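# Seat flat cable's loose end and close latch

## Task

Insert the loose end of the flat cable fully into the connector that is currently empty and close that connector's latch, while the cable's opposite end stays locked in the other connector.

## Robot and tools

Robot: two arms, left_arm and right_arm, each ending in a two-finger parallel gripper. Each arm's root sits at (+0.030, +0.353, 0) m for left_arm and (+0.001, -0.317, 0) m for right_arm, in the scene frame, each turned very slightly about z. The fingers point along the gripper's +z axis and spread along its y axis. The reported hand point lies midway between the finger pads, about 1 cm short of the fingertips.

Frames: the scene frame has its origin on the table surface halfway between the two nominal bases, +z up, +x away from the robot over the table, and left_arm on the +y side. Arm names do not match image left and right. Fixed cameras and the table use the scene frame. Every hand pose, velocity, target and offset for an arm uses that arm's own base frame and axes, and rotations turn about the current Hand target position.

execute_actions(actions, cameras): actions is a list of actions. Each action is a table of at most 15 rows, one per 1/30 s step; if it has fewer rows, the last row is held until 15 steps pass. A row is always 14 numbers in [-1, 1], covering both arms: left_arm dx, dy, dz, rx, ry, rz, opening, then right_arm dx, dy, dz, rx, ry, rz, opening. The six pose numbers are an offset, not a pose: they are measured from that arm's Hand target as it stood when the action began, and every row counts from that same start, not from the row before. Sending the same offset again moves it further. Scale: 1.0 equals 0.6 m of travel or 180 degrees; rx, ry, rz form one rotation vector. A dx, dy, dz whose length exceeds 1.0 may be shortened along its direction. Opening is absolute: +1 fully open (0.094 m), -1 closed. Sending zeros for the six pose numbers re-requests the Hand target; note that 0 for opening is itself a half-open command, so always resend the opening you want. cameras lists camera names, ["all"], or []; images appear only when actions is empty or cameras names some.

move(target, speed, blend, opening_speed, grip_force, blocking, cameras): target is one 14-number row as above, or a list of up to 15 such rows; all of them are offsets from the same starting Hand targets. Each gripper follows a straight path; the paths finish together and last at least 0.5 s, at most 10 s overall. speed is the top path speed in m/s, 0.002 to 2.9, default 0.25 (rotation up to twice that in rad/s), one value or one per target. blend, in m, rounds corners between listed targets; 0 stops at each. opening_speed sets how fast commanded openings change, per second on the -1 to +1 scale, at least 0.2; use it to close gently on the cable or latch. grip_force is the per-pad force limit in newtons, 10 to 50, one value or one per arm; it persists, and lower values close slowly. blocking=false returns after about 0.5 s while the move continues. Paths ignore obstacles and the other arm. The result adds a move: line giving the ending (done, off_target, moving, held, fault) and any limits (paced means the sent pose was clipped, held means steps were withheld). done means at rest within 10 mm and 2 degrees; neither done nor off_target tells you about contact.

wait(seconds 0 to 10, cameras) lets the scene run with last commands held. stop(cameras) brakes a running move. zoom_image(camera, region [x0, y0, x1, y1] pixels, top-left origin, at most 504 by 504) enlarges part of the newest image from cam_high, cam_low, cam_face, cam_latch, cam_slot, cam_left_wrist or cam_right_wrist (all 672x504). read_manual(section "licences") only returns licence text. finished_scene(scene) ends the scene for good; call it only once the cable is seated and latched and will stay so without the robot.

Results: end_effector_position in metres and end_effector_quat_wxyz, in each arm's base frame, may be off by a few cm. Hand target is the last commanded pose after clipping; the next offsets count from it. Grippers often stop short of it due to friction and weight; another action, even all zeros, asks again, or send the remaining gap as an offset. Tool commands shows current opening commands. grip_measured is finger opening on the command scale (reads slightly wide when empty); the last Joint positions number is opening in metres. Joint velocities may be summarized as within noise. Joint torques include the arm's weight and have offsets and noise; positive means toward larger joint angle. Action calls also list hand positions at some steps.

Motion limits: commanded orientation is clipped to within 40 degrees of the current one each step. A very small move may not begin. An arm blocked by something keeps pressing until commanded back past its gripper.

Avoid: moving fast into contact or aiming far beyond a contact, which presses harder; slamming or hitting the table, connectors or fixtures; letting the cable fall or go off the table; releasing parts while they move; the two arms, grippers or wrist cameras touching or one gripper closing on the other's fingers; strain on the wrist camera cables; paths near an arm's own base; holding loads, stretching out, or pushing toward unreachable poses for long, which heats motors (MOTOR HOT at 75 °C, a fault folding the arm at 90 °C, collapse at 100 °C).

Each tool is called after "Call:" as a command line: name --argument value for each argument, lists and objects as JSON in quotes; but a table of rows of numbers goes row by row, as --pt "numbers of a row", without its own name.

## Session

Call:
execute_actions --actions '[]'

Scene clock: 0.00 s.
left_arm: end_effector_position=(+0.4613, +0.0654, +0.3473) grip_measured=+1.000 end_effector_quat_wxyz=(+0.519, -0.215, +0.826, +0.044) | right_arm: end_effector_position=(+0.3906, -0.0269, +0.2405) grip_measured=+1.000 end_effector_quat_wxyz=(+0.520, +0.128, +0.840, -0.090)
Joint positions: left_arm=[0.035 1.531 1.617 -0.581 -0.271 -0.313 0.094] | right_arm=[0.098 1.201 0.918 -0.213 0.374 0.175 0.094]
Joint velocities: within noise
Joint torques (N m): no reading
Heat: left arm: 40 °C; right arm: 34 °C.
Hand target: left_arm +0.4595, +0.0659, +0.3584; +0.530, -0.216, +0.819, +0.043 | right_arm +0.3893, -0.0275, +0.2423; +0.520, +0.128, +0.840, -0.091
Tool commands: left_gripper/opening=+1.0 right_gripper/opening=+1.0

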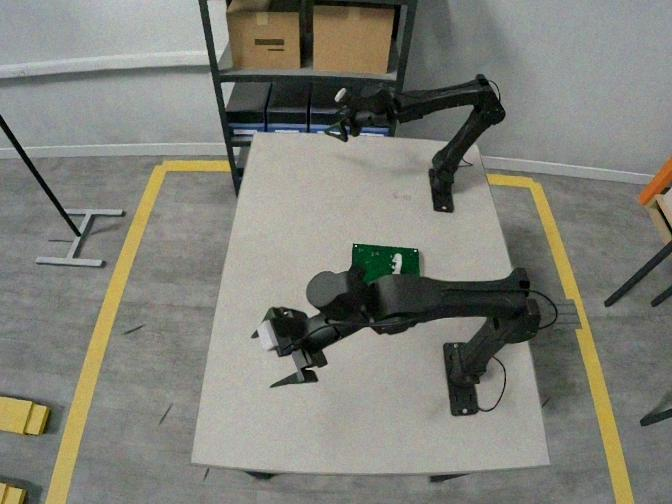

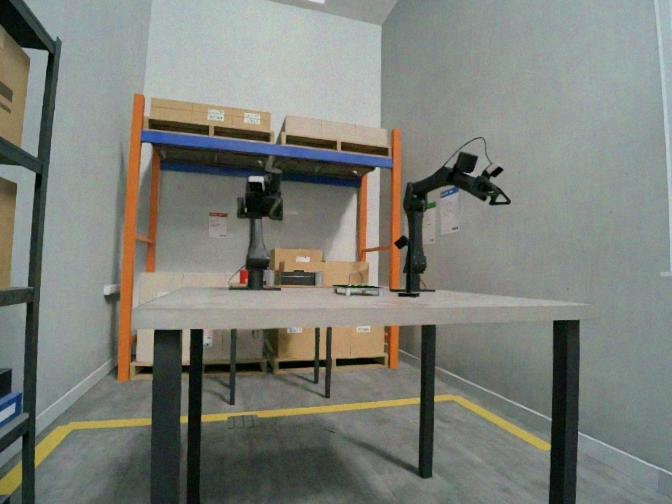

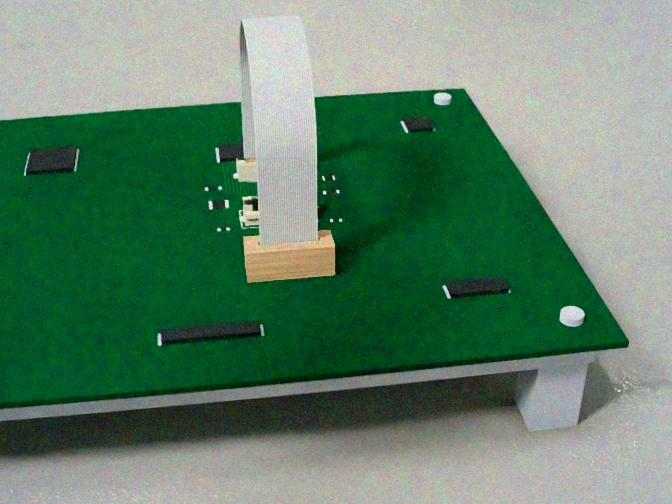

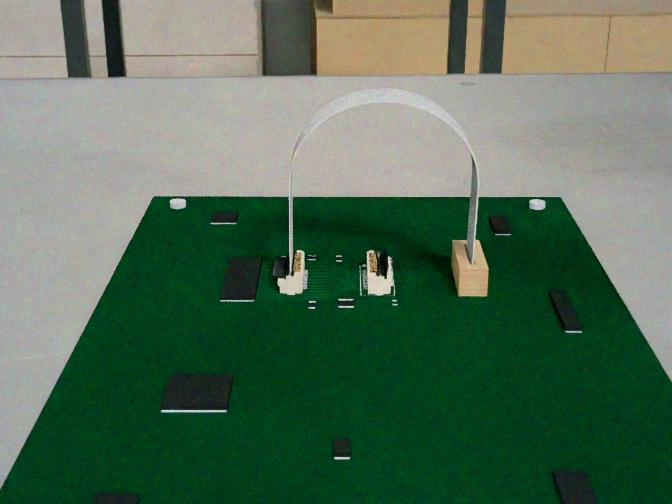

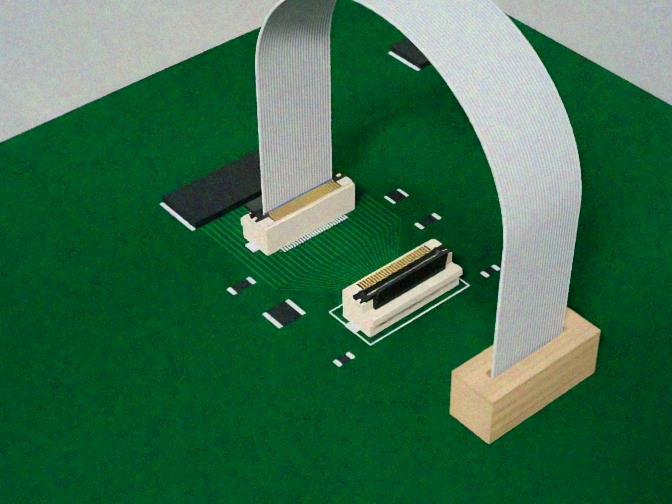

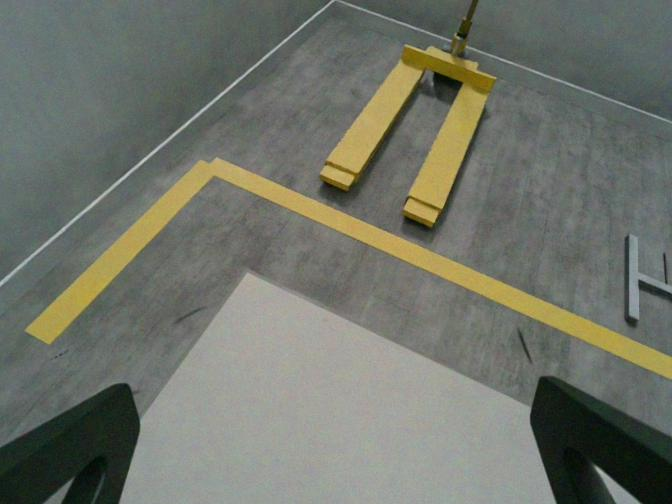

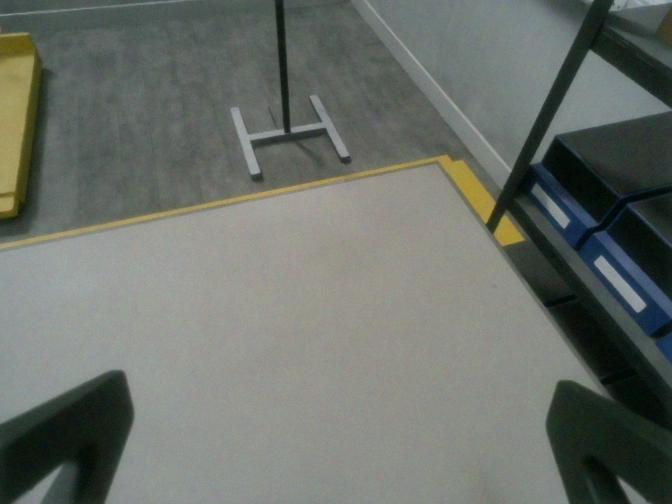

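Call:
zoom_image --camera "cam_latch" --region '[356, 220, 406, 290]'

Call:
zoom_image --camera "cam_latch" --region '[440, 220, 510, 310]'

Call:
zoom_image --camera "cam_face" --region '[228, 155, 328, 235]'

Call:
zoom_image --camera "cam_face" --region '[235, 215, 345, 295]'

Call:
zoom_image --camera "cam_slot" --region '[325, 225, 485, 365]'

Scaled by 7.200 from the camera's 672x504 image, which has a finer 960x720 frame.

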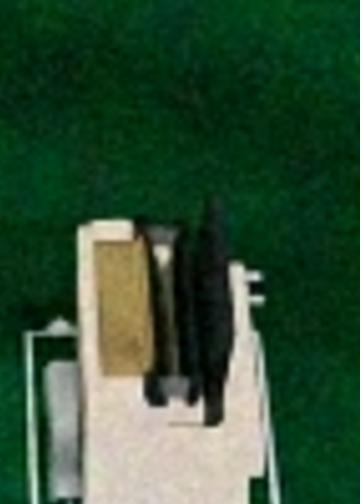

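Scaled by 5.600 from the camera's 672x504 image, which has a finer 960x720 frame.

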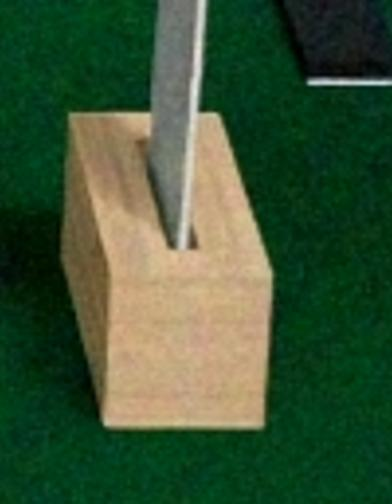

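Scaled by 5.040 from the camera's 672x504 image, which has a finer 960x720 frame.

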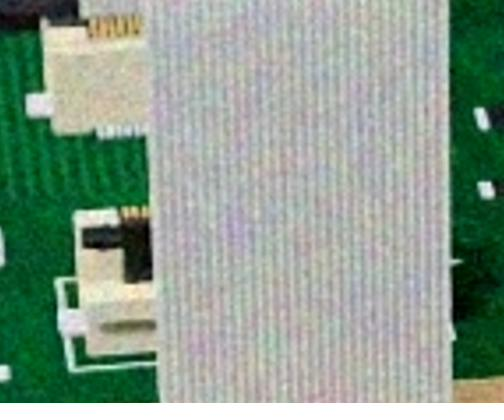

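Scaled by 4.582 from the camera's 672x504 image, which has a finer 960x720 frame.

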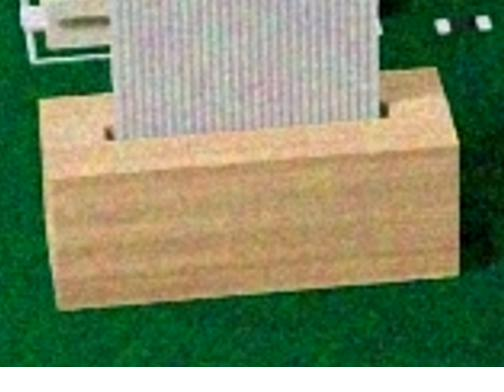

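Scaled by 3.150 from the camera's 672x504 image, which has a finer 960x720 frame.

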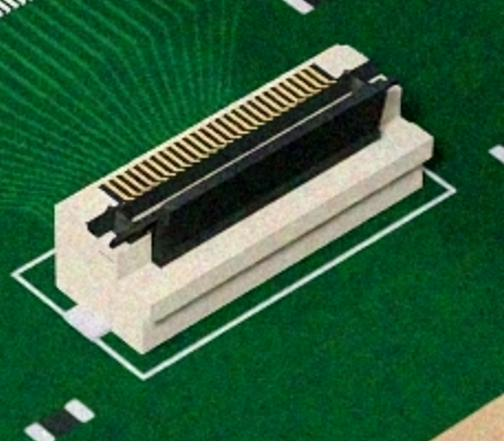

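Call:
move --target '[0,0,0,0,0,0,1, -0.482,0.676,-0.104,0.0052,-0.008,0.1085,-0.6]' --speed 0.2 --grip_force 30 --cameras '["cam_high","cam_face","cam_latch","cam_slot","cam_right_wrist"]'

Scene clock: 154.17 s.
left_arm: end_effector_position=(+0.4613, +0.0654, +0.3473) grip_measured=+1.000 end_effector_quat_wxyz=(+0.519, -0.215, +0.826, +0.044) | right_arm: end_effector_position=(+0.0995, +0.3735, +0.1805) grip_measured=-0.598 end_effector_quat_wxyz=(+0.533, -0.011, +0.846, +0.010)
Joint positions: left_arm=[0.035 1.531 1.617 -0.581 -0.271 -0.313 0.094] | right_arm=[1.738 2.052 1.706 -1.499 1.105 1.882 0.019]
Joint torques (N m): left_arm=[0.01 -7.47 6.43 1.91 -0.11 -0.02] | right_arm=[-0.28 -8.29 9.52 -0.27 0.55 0.06]
Heat: left arm: 43 °C; right arm: 34 °C.
Hand target: left_arm +0.4595, +0.0659, +0.3584; +0.530, -0.216, +0.819, +0.043 | right_arm +0.1000, +0.3781, +0.1799; +0.537, -0.011, +0.844, +0.007
Off the commanded pose: left_arm 0.011 m, 2 deg | right_arm 0.005 m, 1 deg.
grip_force (N): 30, 30
move: off_target (left_arm)
Images, in order (width x height): cam_high 672x504, cam_face 672x504, cam_latch 672x504, cam_slot 672x504, cam_right_wrist 672x504.

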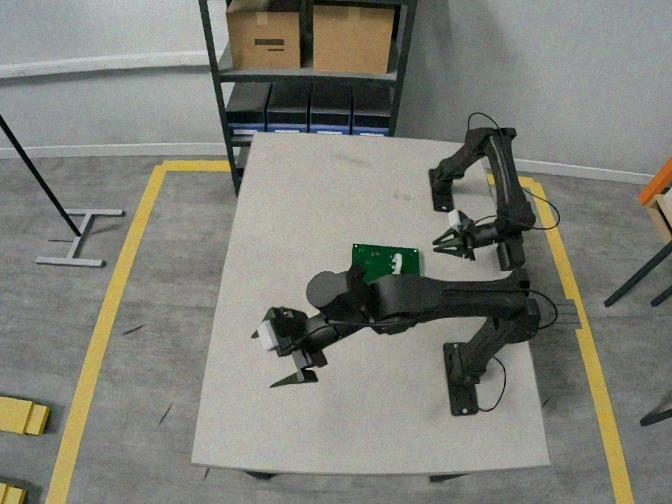

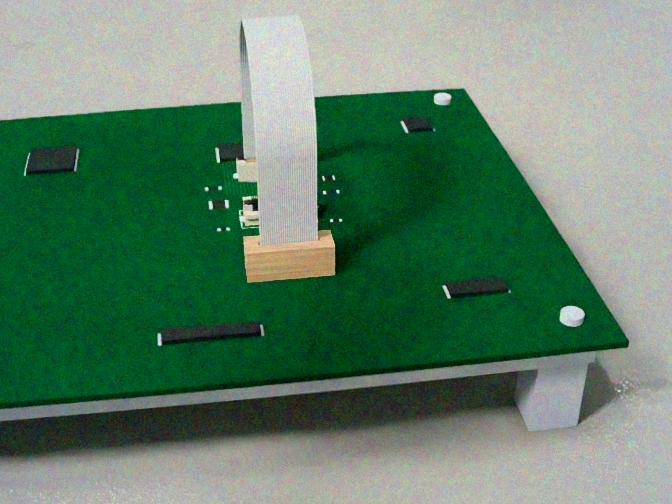

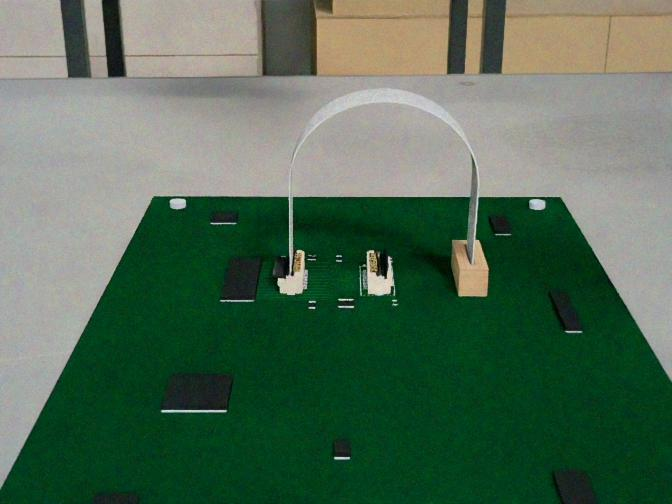

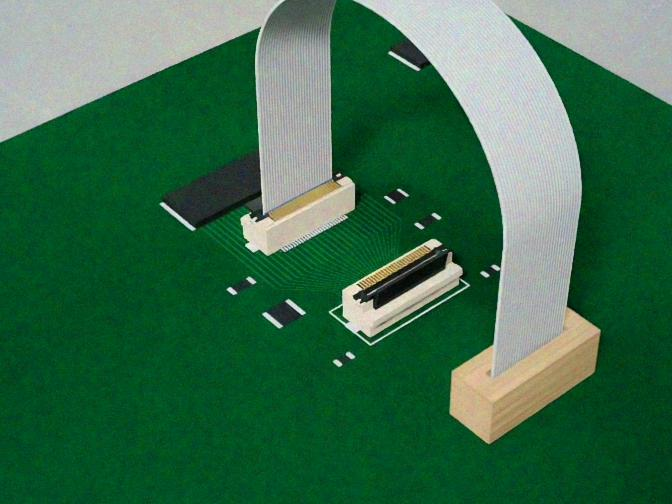

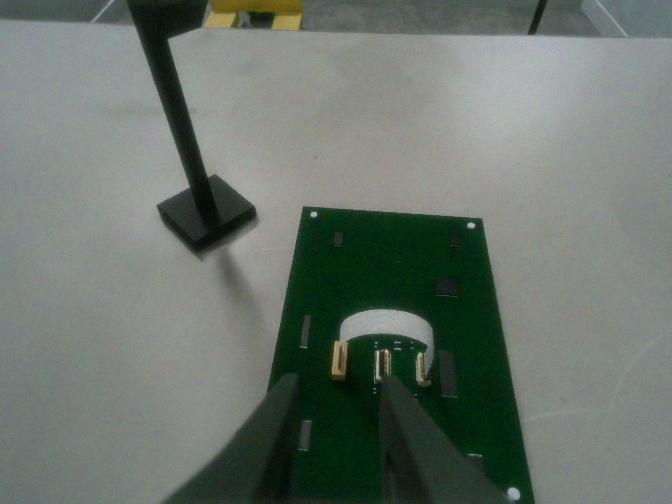

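Call:
move --target '[0,0,0,0,0,0,1, 0.033,0.008,-0.14,0,0,0,-0.66]' --speed 0.12 --cameras '["cam_face","cam_latch","cam_slot","cam_right_wrist"]'

Scene clock: 175.53 s.
left_arm: end_effector_position=(+0.4613, +0.0654, +0.3473) grip_measured=+1.000 end_effector_quat_wxyz=(+0.519, -0.215, +0.826, +0.044) | right_arm: end_effector_position=(+0.1159, +0.3865, +0.1032) grip_measured=-0.658 end_effector_quat_wxyz=(+0.527, -0.002, +0.849, +0.019)
Joint positions: left_arm=[0.035 1.531 1.617 -0.581 -0.271 -0.313 0.094] | right_arm=[1.688 2.126 1.518 -1.121 1.106 1.781 0.016]
Joint torques (N m): left_arm=[-0.02 -7.49 6.43 1.9 -0.11 -0.02] | right_arm=[-0.4 -9.63 4.6 0.25 0.68 -0.05]
Heat: left arm: 43 °C; right arm: 35 °C.
Hand target: left_arm +0.4595, +0.0659, +0.3584; +0.530, -0.216, +0.819, +0.043 | right_arm +0.1198, +0.3829, +0.0958; +0.537, -0.011, +0.844, +0.007
Off the commanded pose: left_arm 0.011 m, 2 deg | right_arm 0.009 m, 2 deg.
grip_force (N): 30, 30
move: off_target (left_arm)
Images, in order (width x height): cam_face 672x504, cam_latch 672x504, cam_slot 672x504, cam_right_wrist 672x504.

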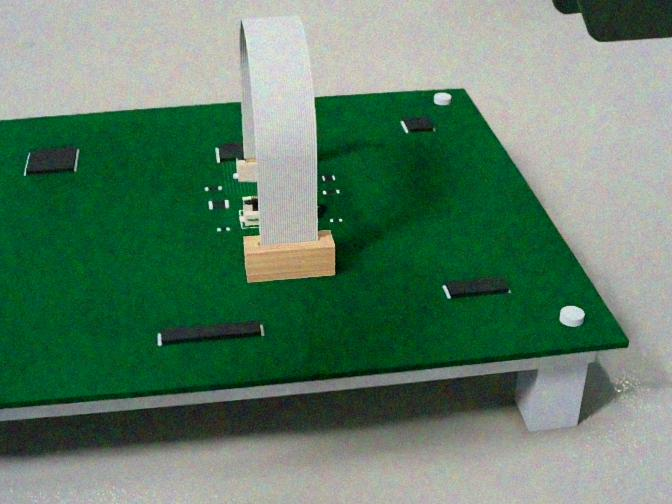

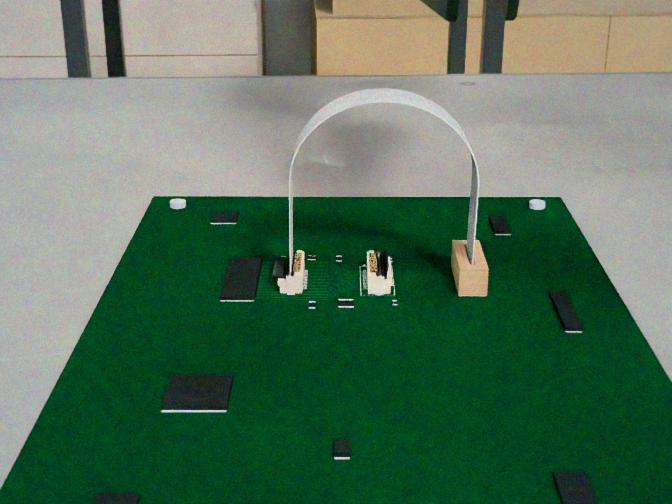

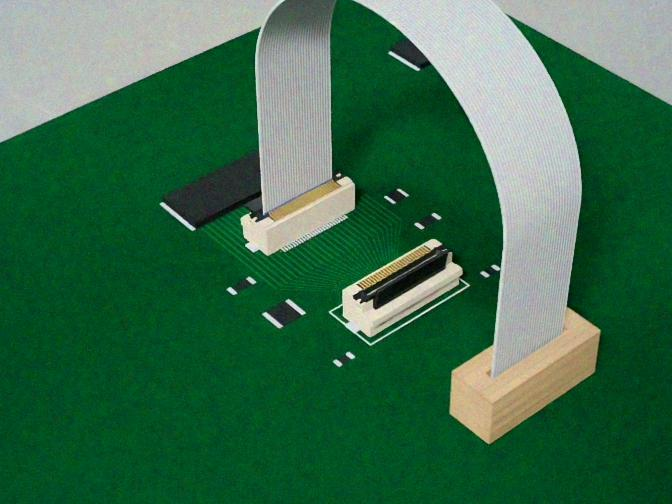

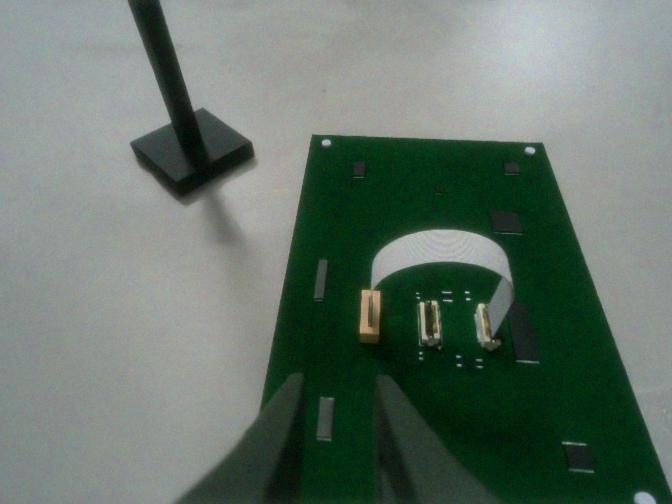

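Call:
move --target '[0,0,0,0,0,0,1, 0.04,-0.014,-0.05,-0.008,0,0,-0.66]' --speed 0.1 --cameras '["cam_face","cam_latch","cam_slot","cam_right_wrist"]'

Scene clock: 189.83 s.
left_arm: end_effector_position=(+0.4613, +0.0654, +0.3473) grip_measured=+1.000 end_effector_quat_wxyz=(+0.519, -0.215, +0.826, +0.044) | right_arm: end_effector_position=(+0.1410, +0.3794, +0.0715) grip_measured=-0.658 end_effector_quat_wxyz=(+0.527, -0.009, +0.850, +0.007)
Joint positions: left_arm=[0.035 1.531 1.617 -0.581 -0.271 -0.313 0.094] | right_arm=[1.623 2.126 1.383 -0.885 1.11 1.636 0.016]
Joint torques (N m): left_arm=[-0.01 -7.47 6.46 1.91 -0.11 -0.02] | right_arm=[-0.14 -9.74 4.37 0.43 0.74 -0.04]
Heat: left arm: 43 °C; right arm: 35 °C.
Hand target: left_arm +0.4595, +0.0659, +0.3584; +0.530, -0.216, +0.819, +0.043 | right_arm +0.1439, +0.3745, +0.0659; +0.537, -0.017, +0.844, -0.004
Off the commanded pose: left_arm 0.011 m, 2 deg | right_arm 0.008 m, 2 deg.
grip_force (N): 30, 30
move: off_target (left_arm)
Images, in order (width x height): cam_face 672x504, cam_latch 672x504, cam_slot 672x504, cam_right_wrist 672x504.

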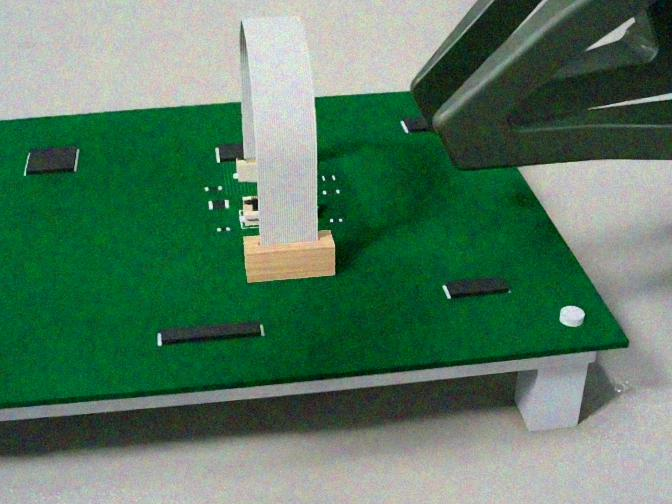

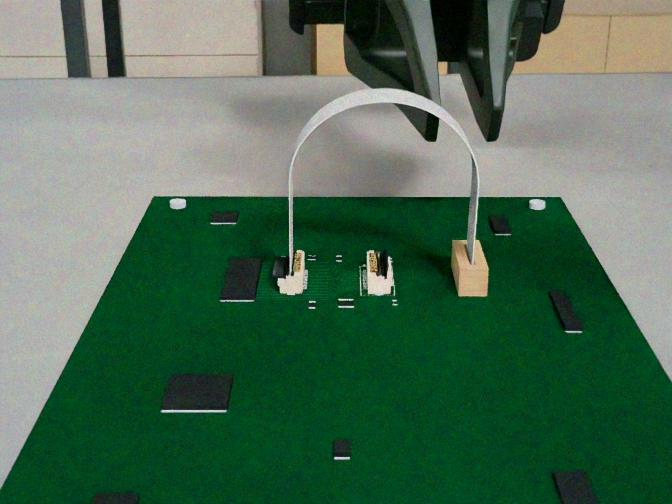

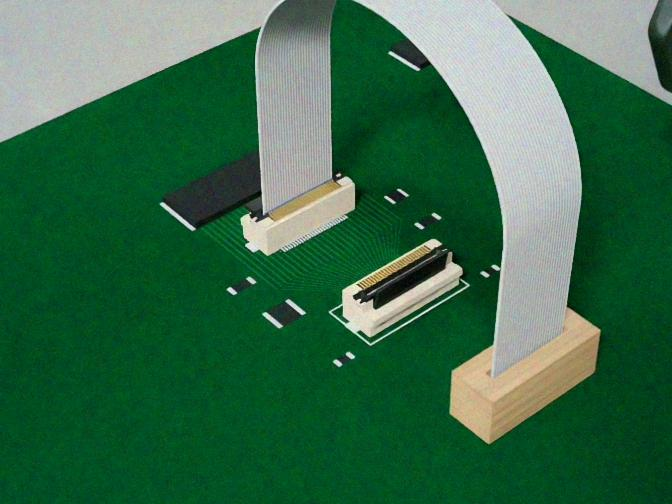

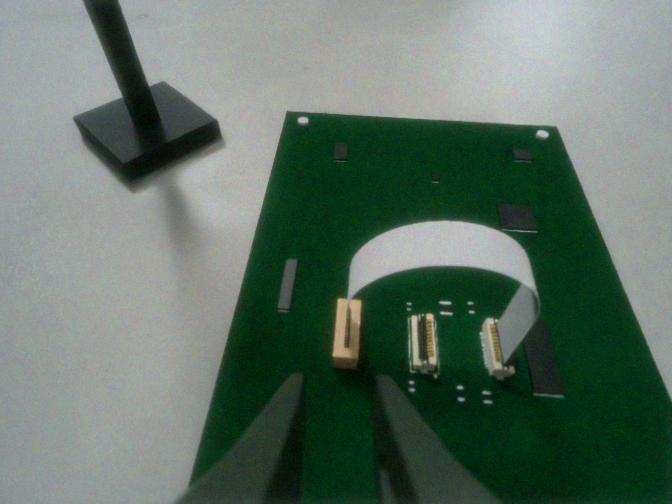

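Call:
move --target '[0,0,0,0,0,0,1, 0.035,-0.002,-0.014,0,0,0,-0.66]' --speed 0.06 --cameras '["cam_face","cam_latch","cam_slot","cam_right_wrist"]'

Scene clock: 201.33 s.
left_arm: end_effector_position=(+0.4613, +0.0654, +0.3473) grip_measured=+1.000 end_effector_quat_wxyz=(+0.519, -0.215, +0.826, +0.044) | right_arm: end_effector_position=(+0.1623, +0.3785, +0.0578) grip_measured=-0.658 end_effector_quat_wxyz=(+0.528, -0.014, +0.849, +0.002)
Joint positions: left_arm=[0.035 1.531 1.617 -0.581 -0.271 -0.313 0.094] | right_arm=[1.567 2.126 1.319 -0.714 1.112 1.504 0.016]
Joint torques (N m): left_arm=[0.01 -7.46 6.45 1.9 -0.11 -0.02] | right_arm=[-0.31 -11.04 4.3 0.54 0.72 -0.08]
Heat: left arm: 43 °C; right arm: 36 °C.
Hand target: left_arm +0.4595, +0.0659, +0.3584; +0.530, -0.216, +0.819, +0.043 | right_arm +0.1648, +0.3733, +0.0575; +0.537, -0.017, +0.844, -0.004
Off the commanded pose: left_arm 0.011 m, 2 deg | right_arm 0.006 m, 1 deg.
grip_force (N): 30, 30
move: off_target (left_arm)
Images, in order (width x height): cam_face 672x504, cam_latch 672x504, cam_slot 672x504, cam_right_wrist 672x504.

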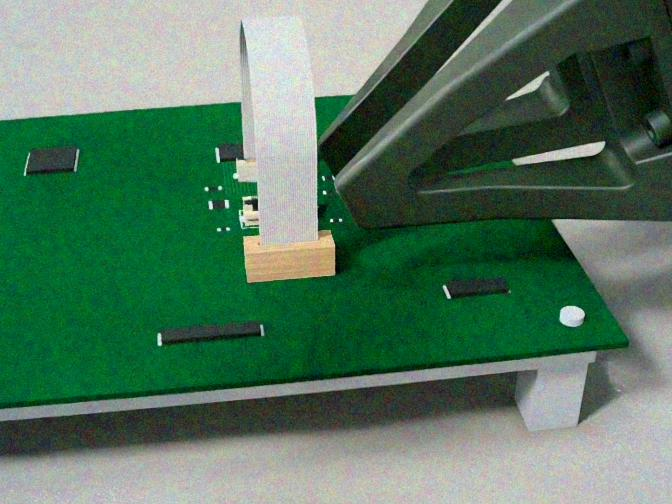

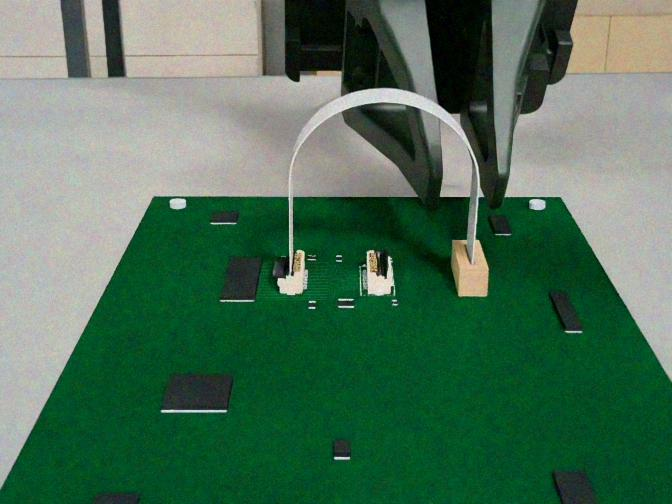

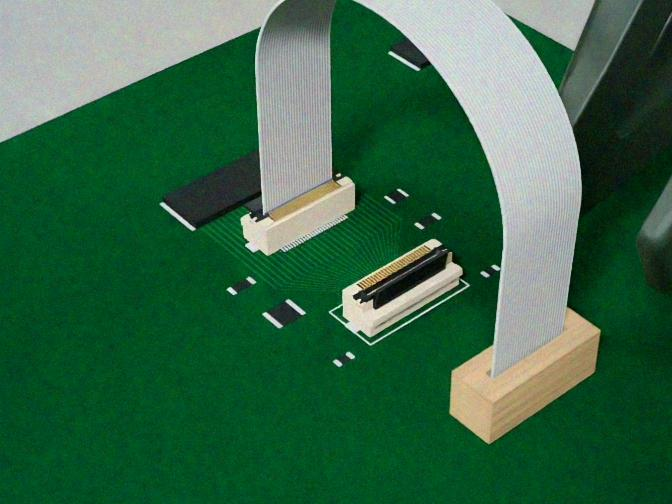

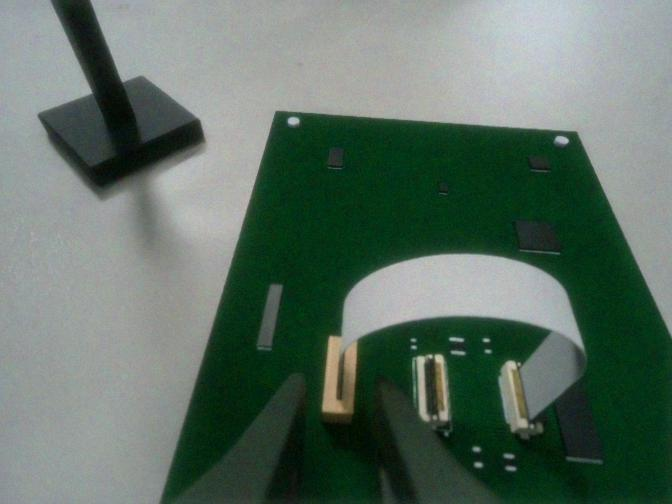

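Call:
move --target '[0,0,0,0,0,0,1, 0.034,0.001,0.001,0,0,0,-0.66]' --speed 0.06 --cameras '["cam_face","cam_latch","cam_slot"]'

Scene clock: 207.77 s.
left_arm: end_effector_position=(+0.4613, +0.0654, +0.3473) grip_measured=+1.000 end_effector_quat_wxyz=(+0.519, -0.215, +0.826, +0.044) | right_arm: end_effector_position=(+0.1832, +0.3784, +0.0515) grip_measured=-0.658 end_effector_quat_wxyz=(+0.530, -0.020, +0.848, -0.005)
Joint positions: left_arm=[0.035 1.531 1.617 -0.581 -0.271 -0.313 0.094] | right_arm=[1.512 2.126 1.283 -0.582 1.112 1.375 0.016]
Joint torques (N m): left_arm=[-0.01 -7.47 6.43 1.9 -0.11 -0.02] | right_arm=[-0.47 -13.12 4.26 0.75 0.69 -0.08]
Heat: left arm: 43 °C; right arm: 36 °C.
Hand target: left_arm +0.4595, +0.0659, +0.3584; +0.530, -0.216, +0.819, +0.043 | right_arm +0.1851, +0.3739, +0.0580; +0.537, -0.018, +0.844, -0.004
Off the commanded pose: left_arm 0.011 m, 2 deg | right_arm 0.008 m, 1 deg.
grip_force (N): 30, 30
move: off_target (left_arm)
Images, in order (width x height): cam_face 672x504, cam_latch 672x504, cam_slot 672x504.

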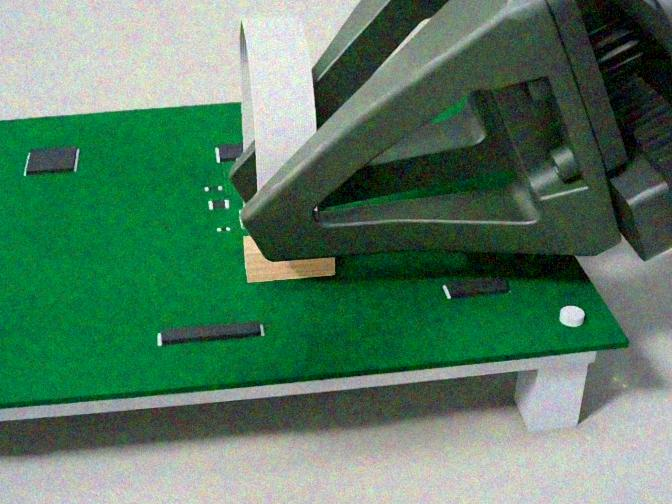

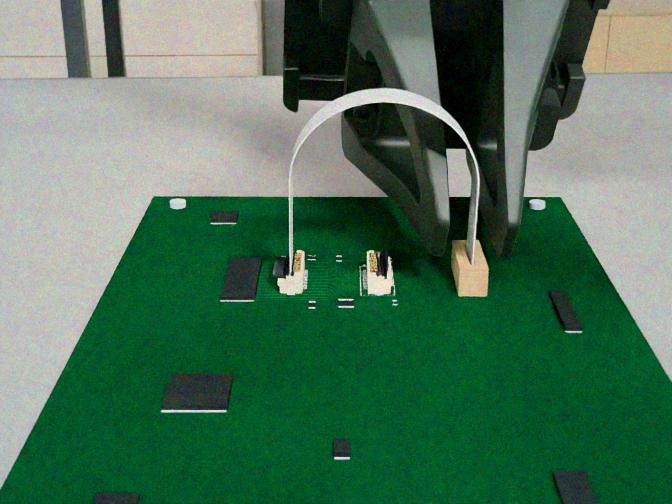

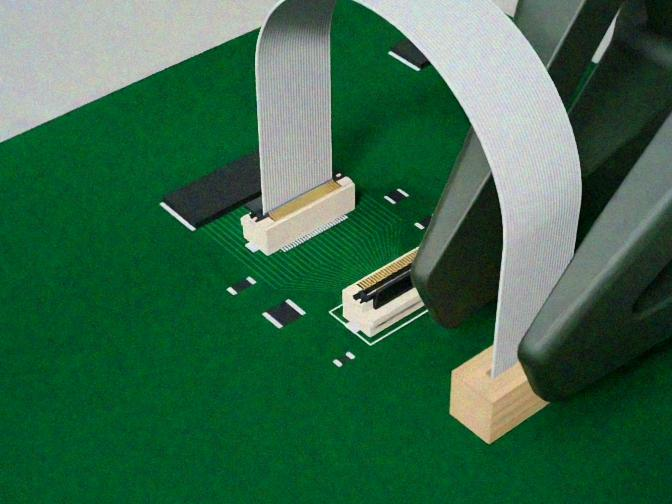

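Call:
move --target '[0,0,0,0,0,0,1, 0,0.000,0.014,0,0,0,-0.66]' --speed 0.06 --cameras '["cam_face","cam_latch","cam_slot"]'

Scene clock: 217.27 s.
left_arm: end_effector_position=(+0.4613, +0.0654, +0.3473) grip_measured=+1.000 end_effector_quat_wxyz=(+0.519, -0.215, +0.826, +0.044) | right_arm: end_effector_position=(+0.1833, +0.3794, +0.0570) grip_measured=-0.658 end_effector_quat_wxyz=(+0.530, -0.017, +0.848, +0.000)
Joint positions: left_arm=[0.035 1.531 1.617 -0.581 -0.271 -0.313 0.094] | right_arm=[1.512 2.111 1.283 -0.582 1.112 1.373 0.016]
Joint torques (N m): left_arm=[0.01 -7.49 6.43 1.9 -0.11 -0.02] | right_arm=[-0.2 -13.52 5.26 0.45 0.65 -0.03]
Heat: left arm: 44 °C; right arm: 37 °C.
Hand target: left_arm +0.4595, +0.0659, +0.3584; +0.530, -0.216, +0.819, +0.043 | right_arm +0.1851, +0.3739, +0.0664; +0.537, -0.017, +0.844, -0.004
Off the commanded pose: left_arm 0.011 m, 2 deg | right_arm 0.011 m, 1 deg.
grip_force (N): 30, 30
move: off_target (left_arm, right_arm)
Images, in order (width x height): cam_face 672x504, cam_latch 672x504, cam_slot 672x504.

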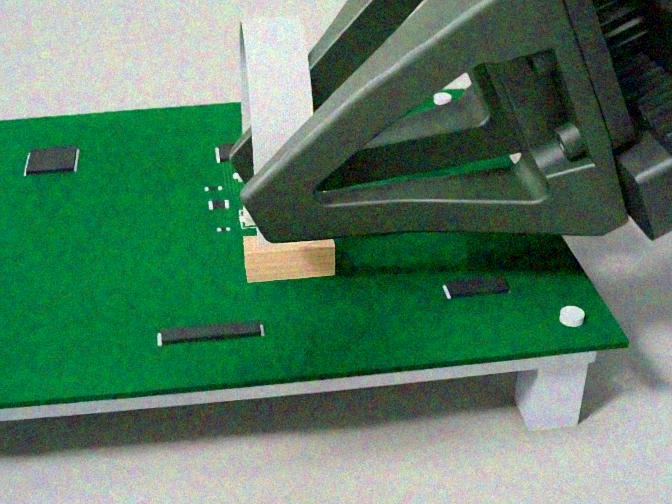

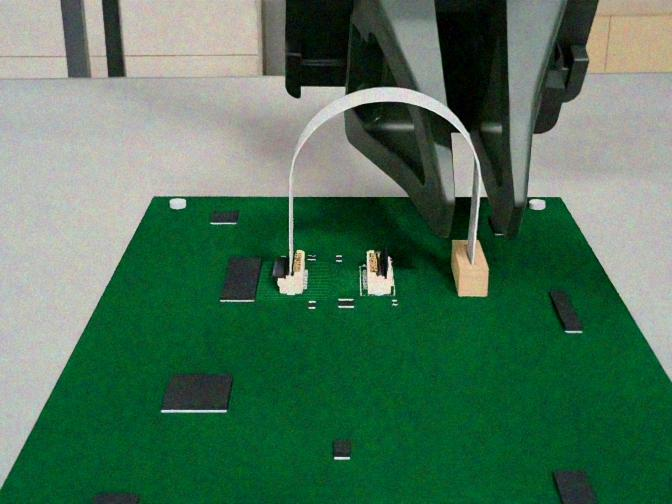

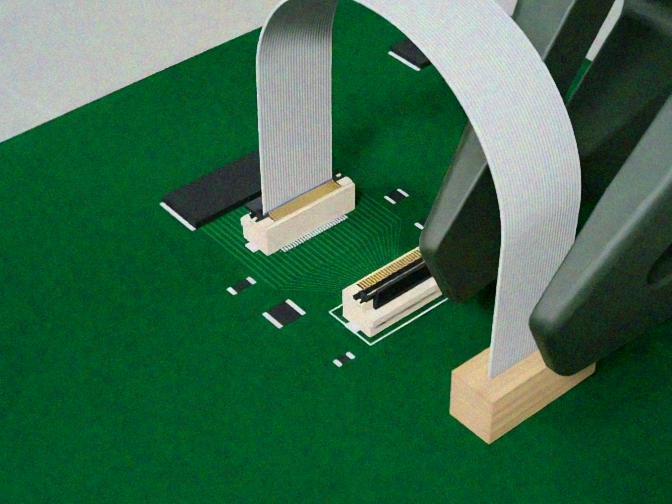

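Call:
move --target '[0,0,0,0,0,0,1, 0,0,0,0,0,0,-1]' --speed 0.06 --opening_speed 0.2 --cameras '["cam_face","cam_latch","cam_slot"]'

Call:
zoom_image --camera "cam_latch" --region '[430, 200, 530, 300]'

Call:
zoom_image --camera "cam_slot" --region '[420, 220, 620, 450]'

Scene clock: 236.90 s.
left_arm: end_effector_position=(+0.4613, +0.0654, +0.3473) grip_measured=+1.000 end_effector_quat_wxyz=(+0.519, -0.215, +0.826, +0.044) | right_arm: end_effector_position=(+0.1833, +0.3794, +0.0570) grip_measured=-0.989 end_effector_quat_wxyz=(+0.530, -0.017, +0.848, +0.000)
Joint positions: left_arm=[0.035 1.531 1.617 -0.581 -0.271 -0.313 0.094] | right_arm=[1.512 2.111 1.283 -0.582 1.112 1.372 0.001]
Joint torques (N m): left_arm=[-0.01 -7.49 6.43 1.91 -0.11 -0.02] | right_arm=[-0.39 -13.37 5.33 0.46 0.69 -0.05]
Heat: left arm: 44 °C; right arm: 38 °C.
Hand target: left_arm +0.4595, +0.0659, +0.3584; +0.530, -0.216, +0.819, +0.043 | right_arm +0.1851, +0.3739, +0.0664; +0.537, -0.017, +0.844, -0.004
Off the commanded pose: left_arm 0.011 m, 2 deg | right_arm 0.011 m, 1 deg.
grip_force (N): 30, 30
move: off_target (left_arm, right_arm)
Images, in order (width x height): cam_face 672x504, cam_latch 672x504, cam_slot 672x504.

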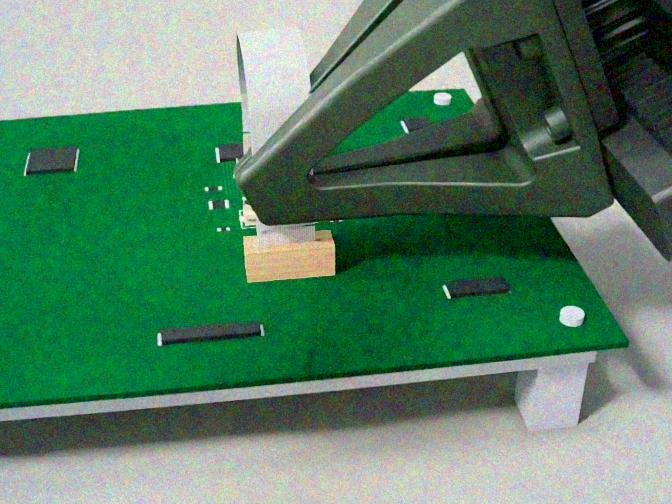

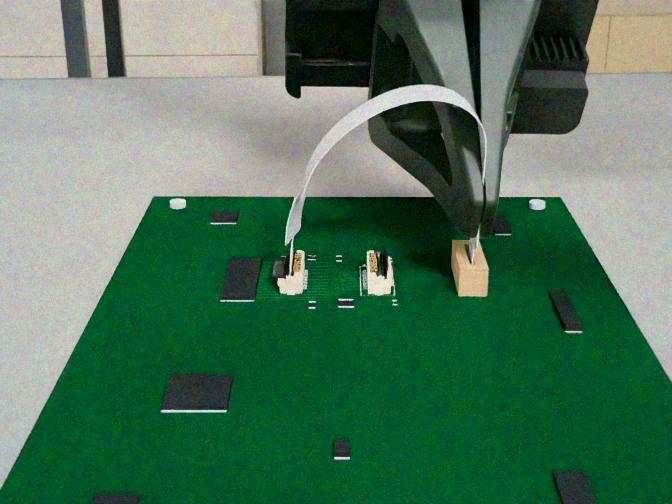

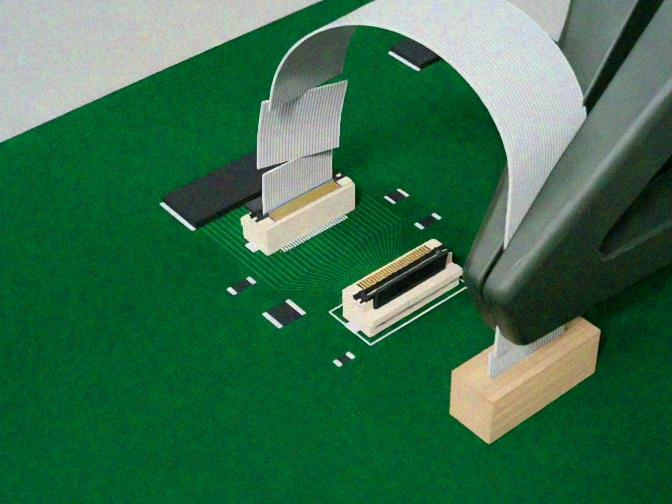

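Scaled by 5.040 from the camera's 672x504 image, which has a finer 960x720 frame.

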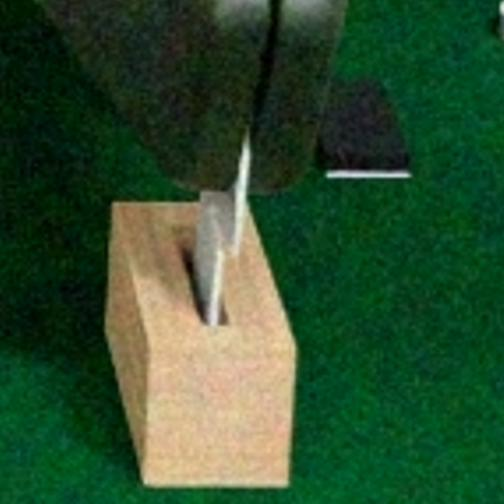

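Scaled by 2.191 from the camera's 672x504 image, which has a finer 960x720 frame.

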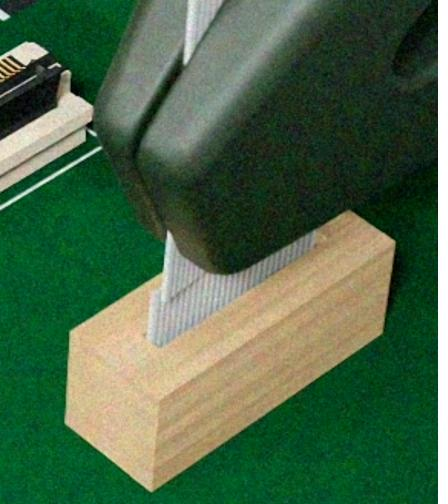

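Call:
move --target '[0,0,0,0,0,0,1, 0,0,0.03,0,0,0,-1]' --speed 0.05 --cameras '["cam_face","cam_latch","cam_slot"]'

Call:
zoom_image --camera "cam_latch" --region '[430, 180, 530, 280]'

Call:
zoom_image --camera "cam_face" --region '[220, 130, 340, 250]'

Scene clock: 260.80 s.
left_arm: end_effector_position=(+0.4613, +0.0654, +0.3473) grip_measured=+1.000 end_effector_quat_wxyz=(+0.519, -0.215, +0.826, +0.044) | right_arm: end_effector_position=(+0.1828, +0.3725, +0.0694) grip_measured=-0.989 end_effector_quat_wxyz=(+0.530, -0.024, +0.848, -0.010)
Joint positions: left_arm=[0.035 1.531 1.617 -0.581 -0.271 -0.313 0.094] | right_arm=[1.512 2.073 1.283 -0.642 1.112 1.371 0.001]
Joint torques (N m): left_arm=[0.01 -7.49 6.43 1.9 -0.11 -0.02] | right_arm=[-0.25 -12.98 7.94 0.38 0.66 -0.05]
Heat: left arm: 44 °C; right arm: 39 °C.
Hand target: left_arm +0.4595, +0.0659, +0.3584; +0.530, -0.216, +0.819, +0.043 | right_arm +0.1851, +0.3739, +0.0845; +0.537, -0.017, +0.844, -0.004
Off the commanded pose: left_arm 0.011 m, 2 deg | right_arm 0.015 m, 1 deg.
grip_force (N): 30, 30
move: off_target (left_arm, right_arm)
Images, in order (width x height): cam_face 672x504, cam_latch 672x504, cam_slot 672x504.

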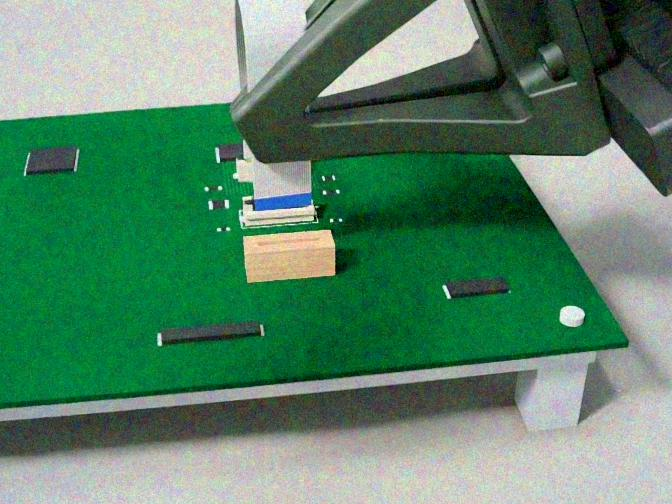

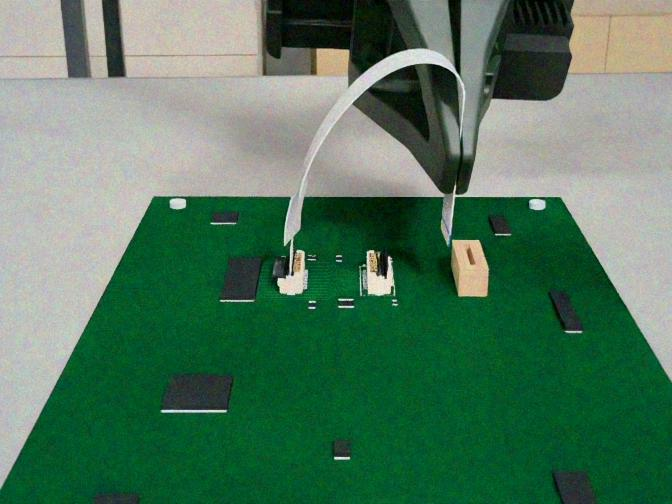

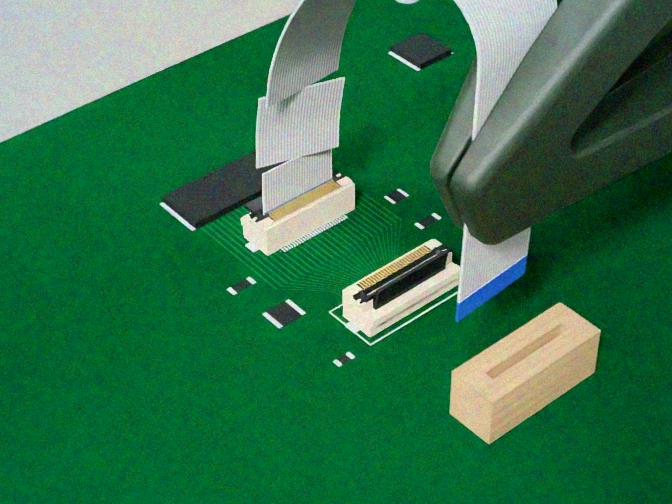

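Scaled by 5.040 from the camera's 672x504 image, which has a finer 960x720 frame.

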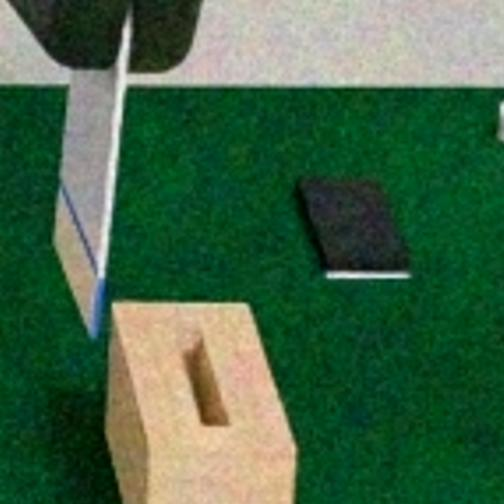

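Scaled by 4.200 from the camera's 672x504 image, which has a finer 960x720 frame.

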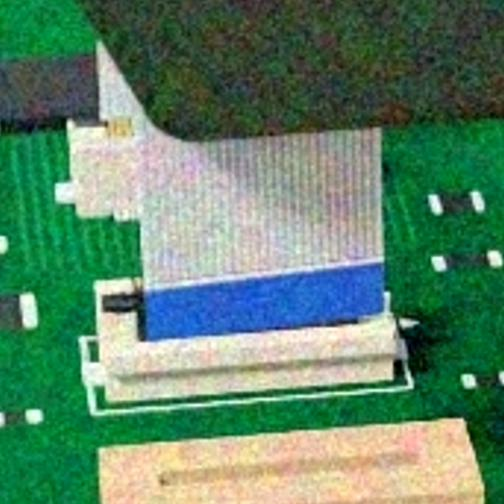

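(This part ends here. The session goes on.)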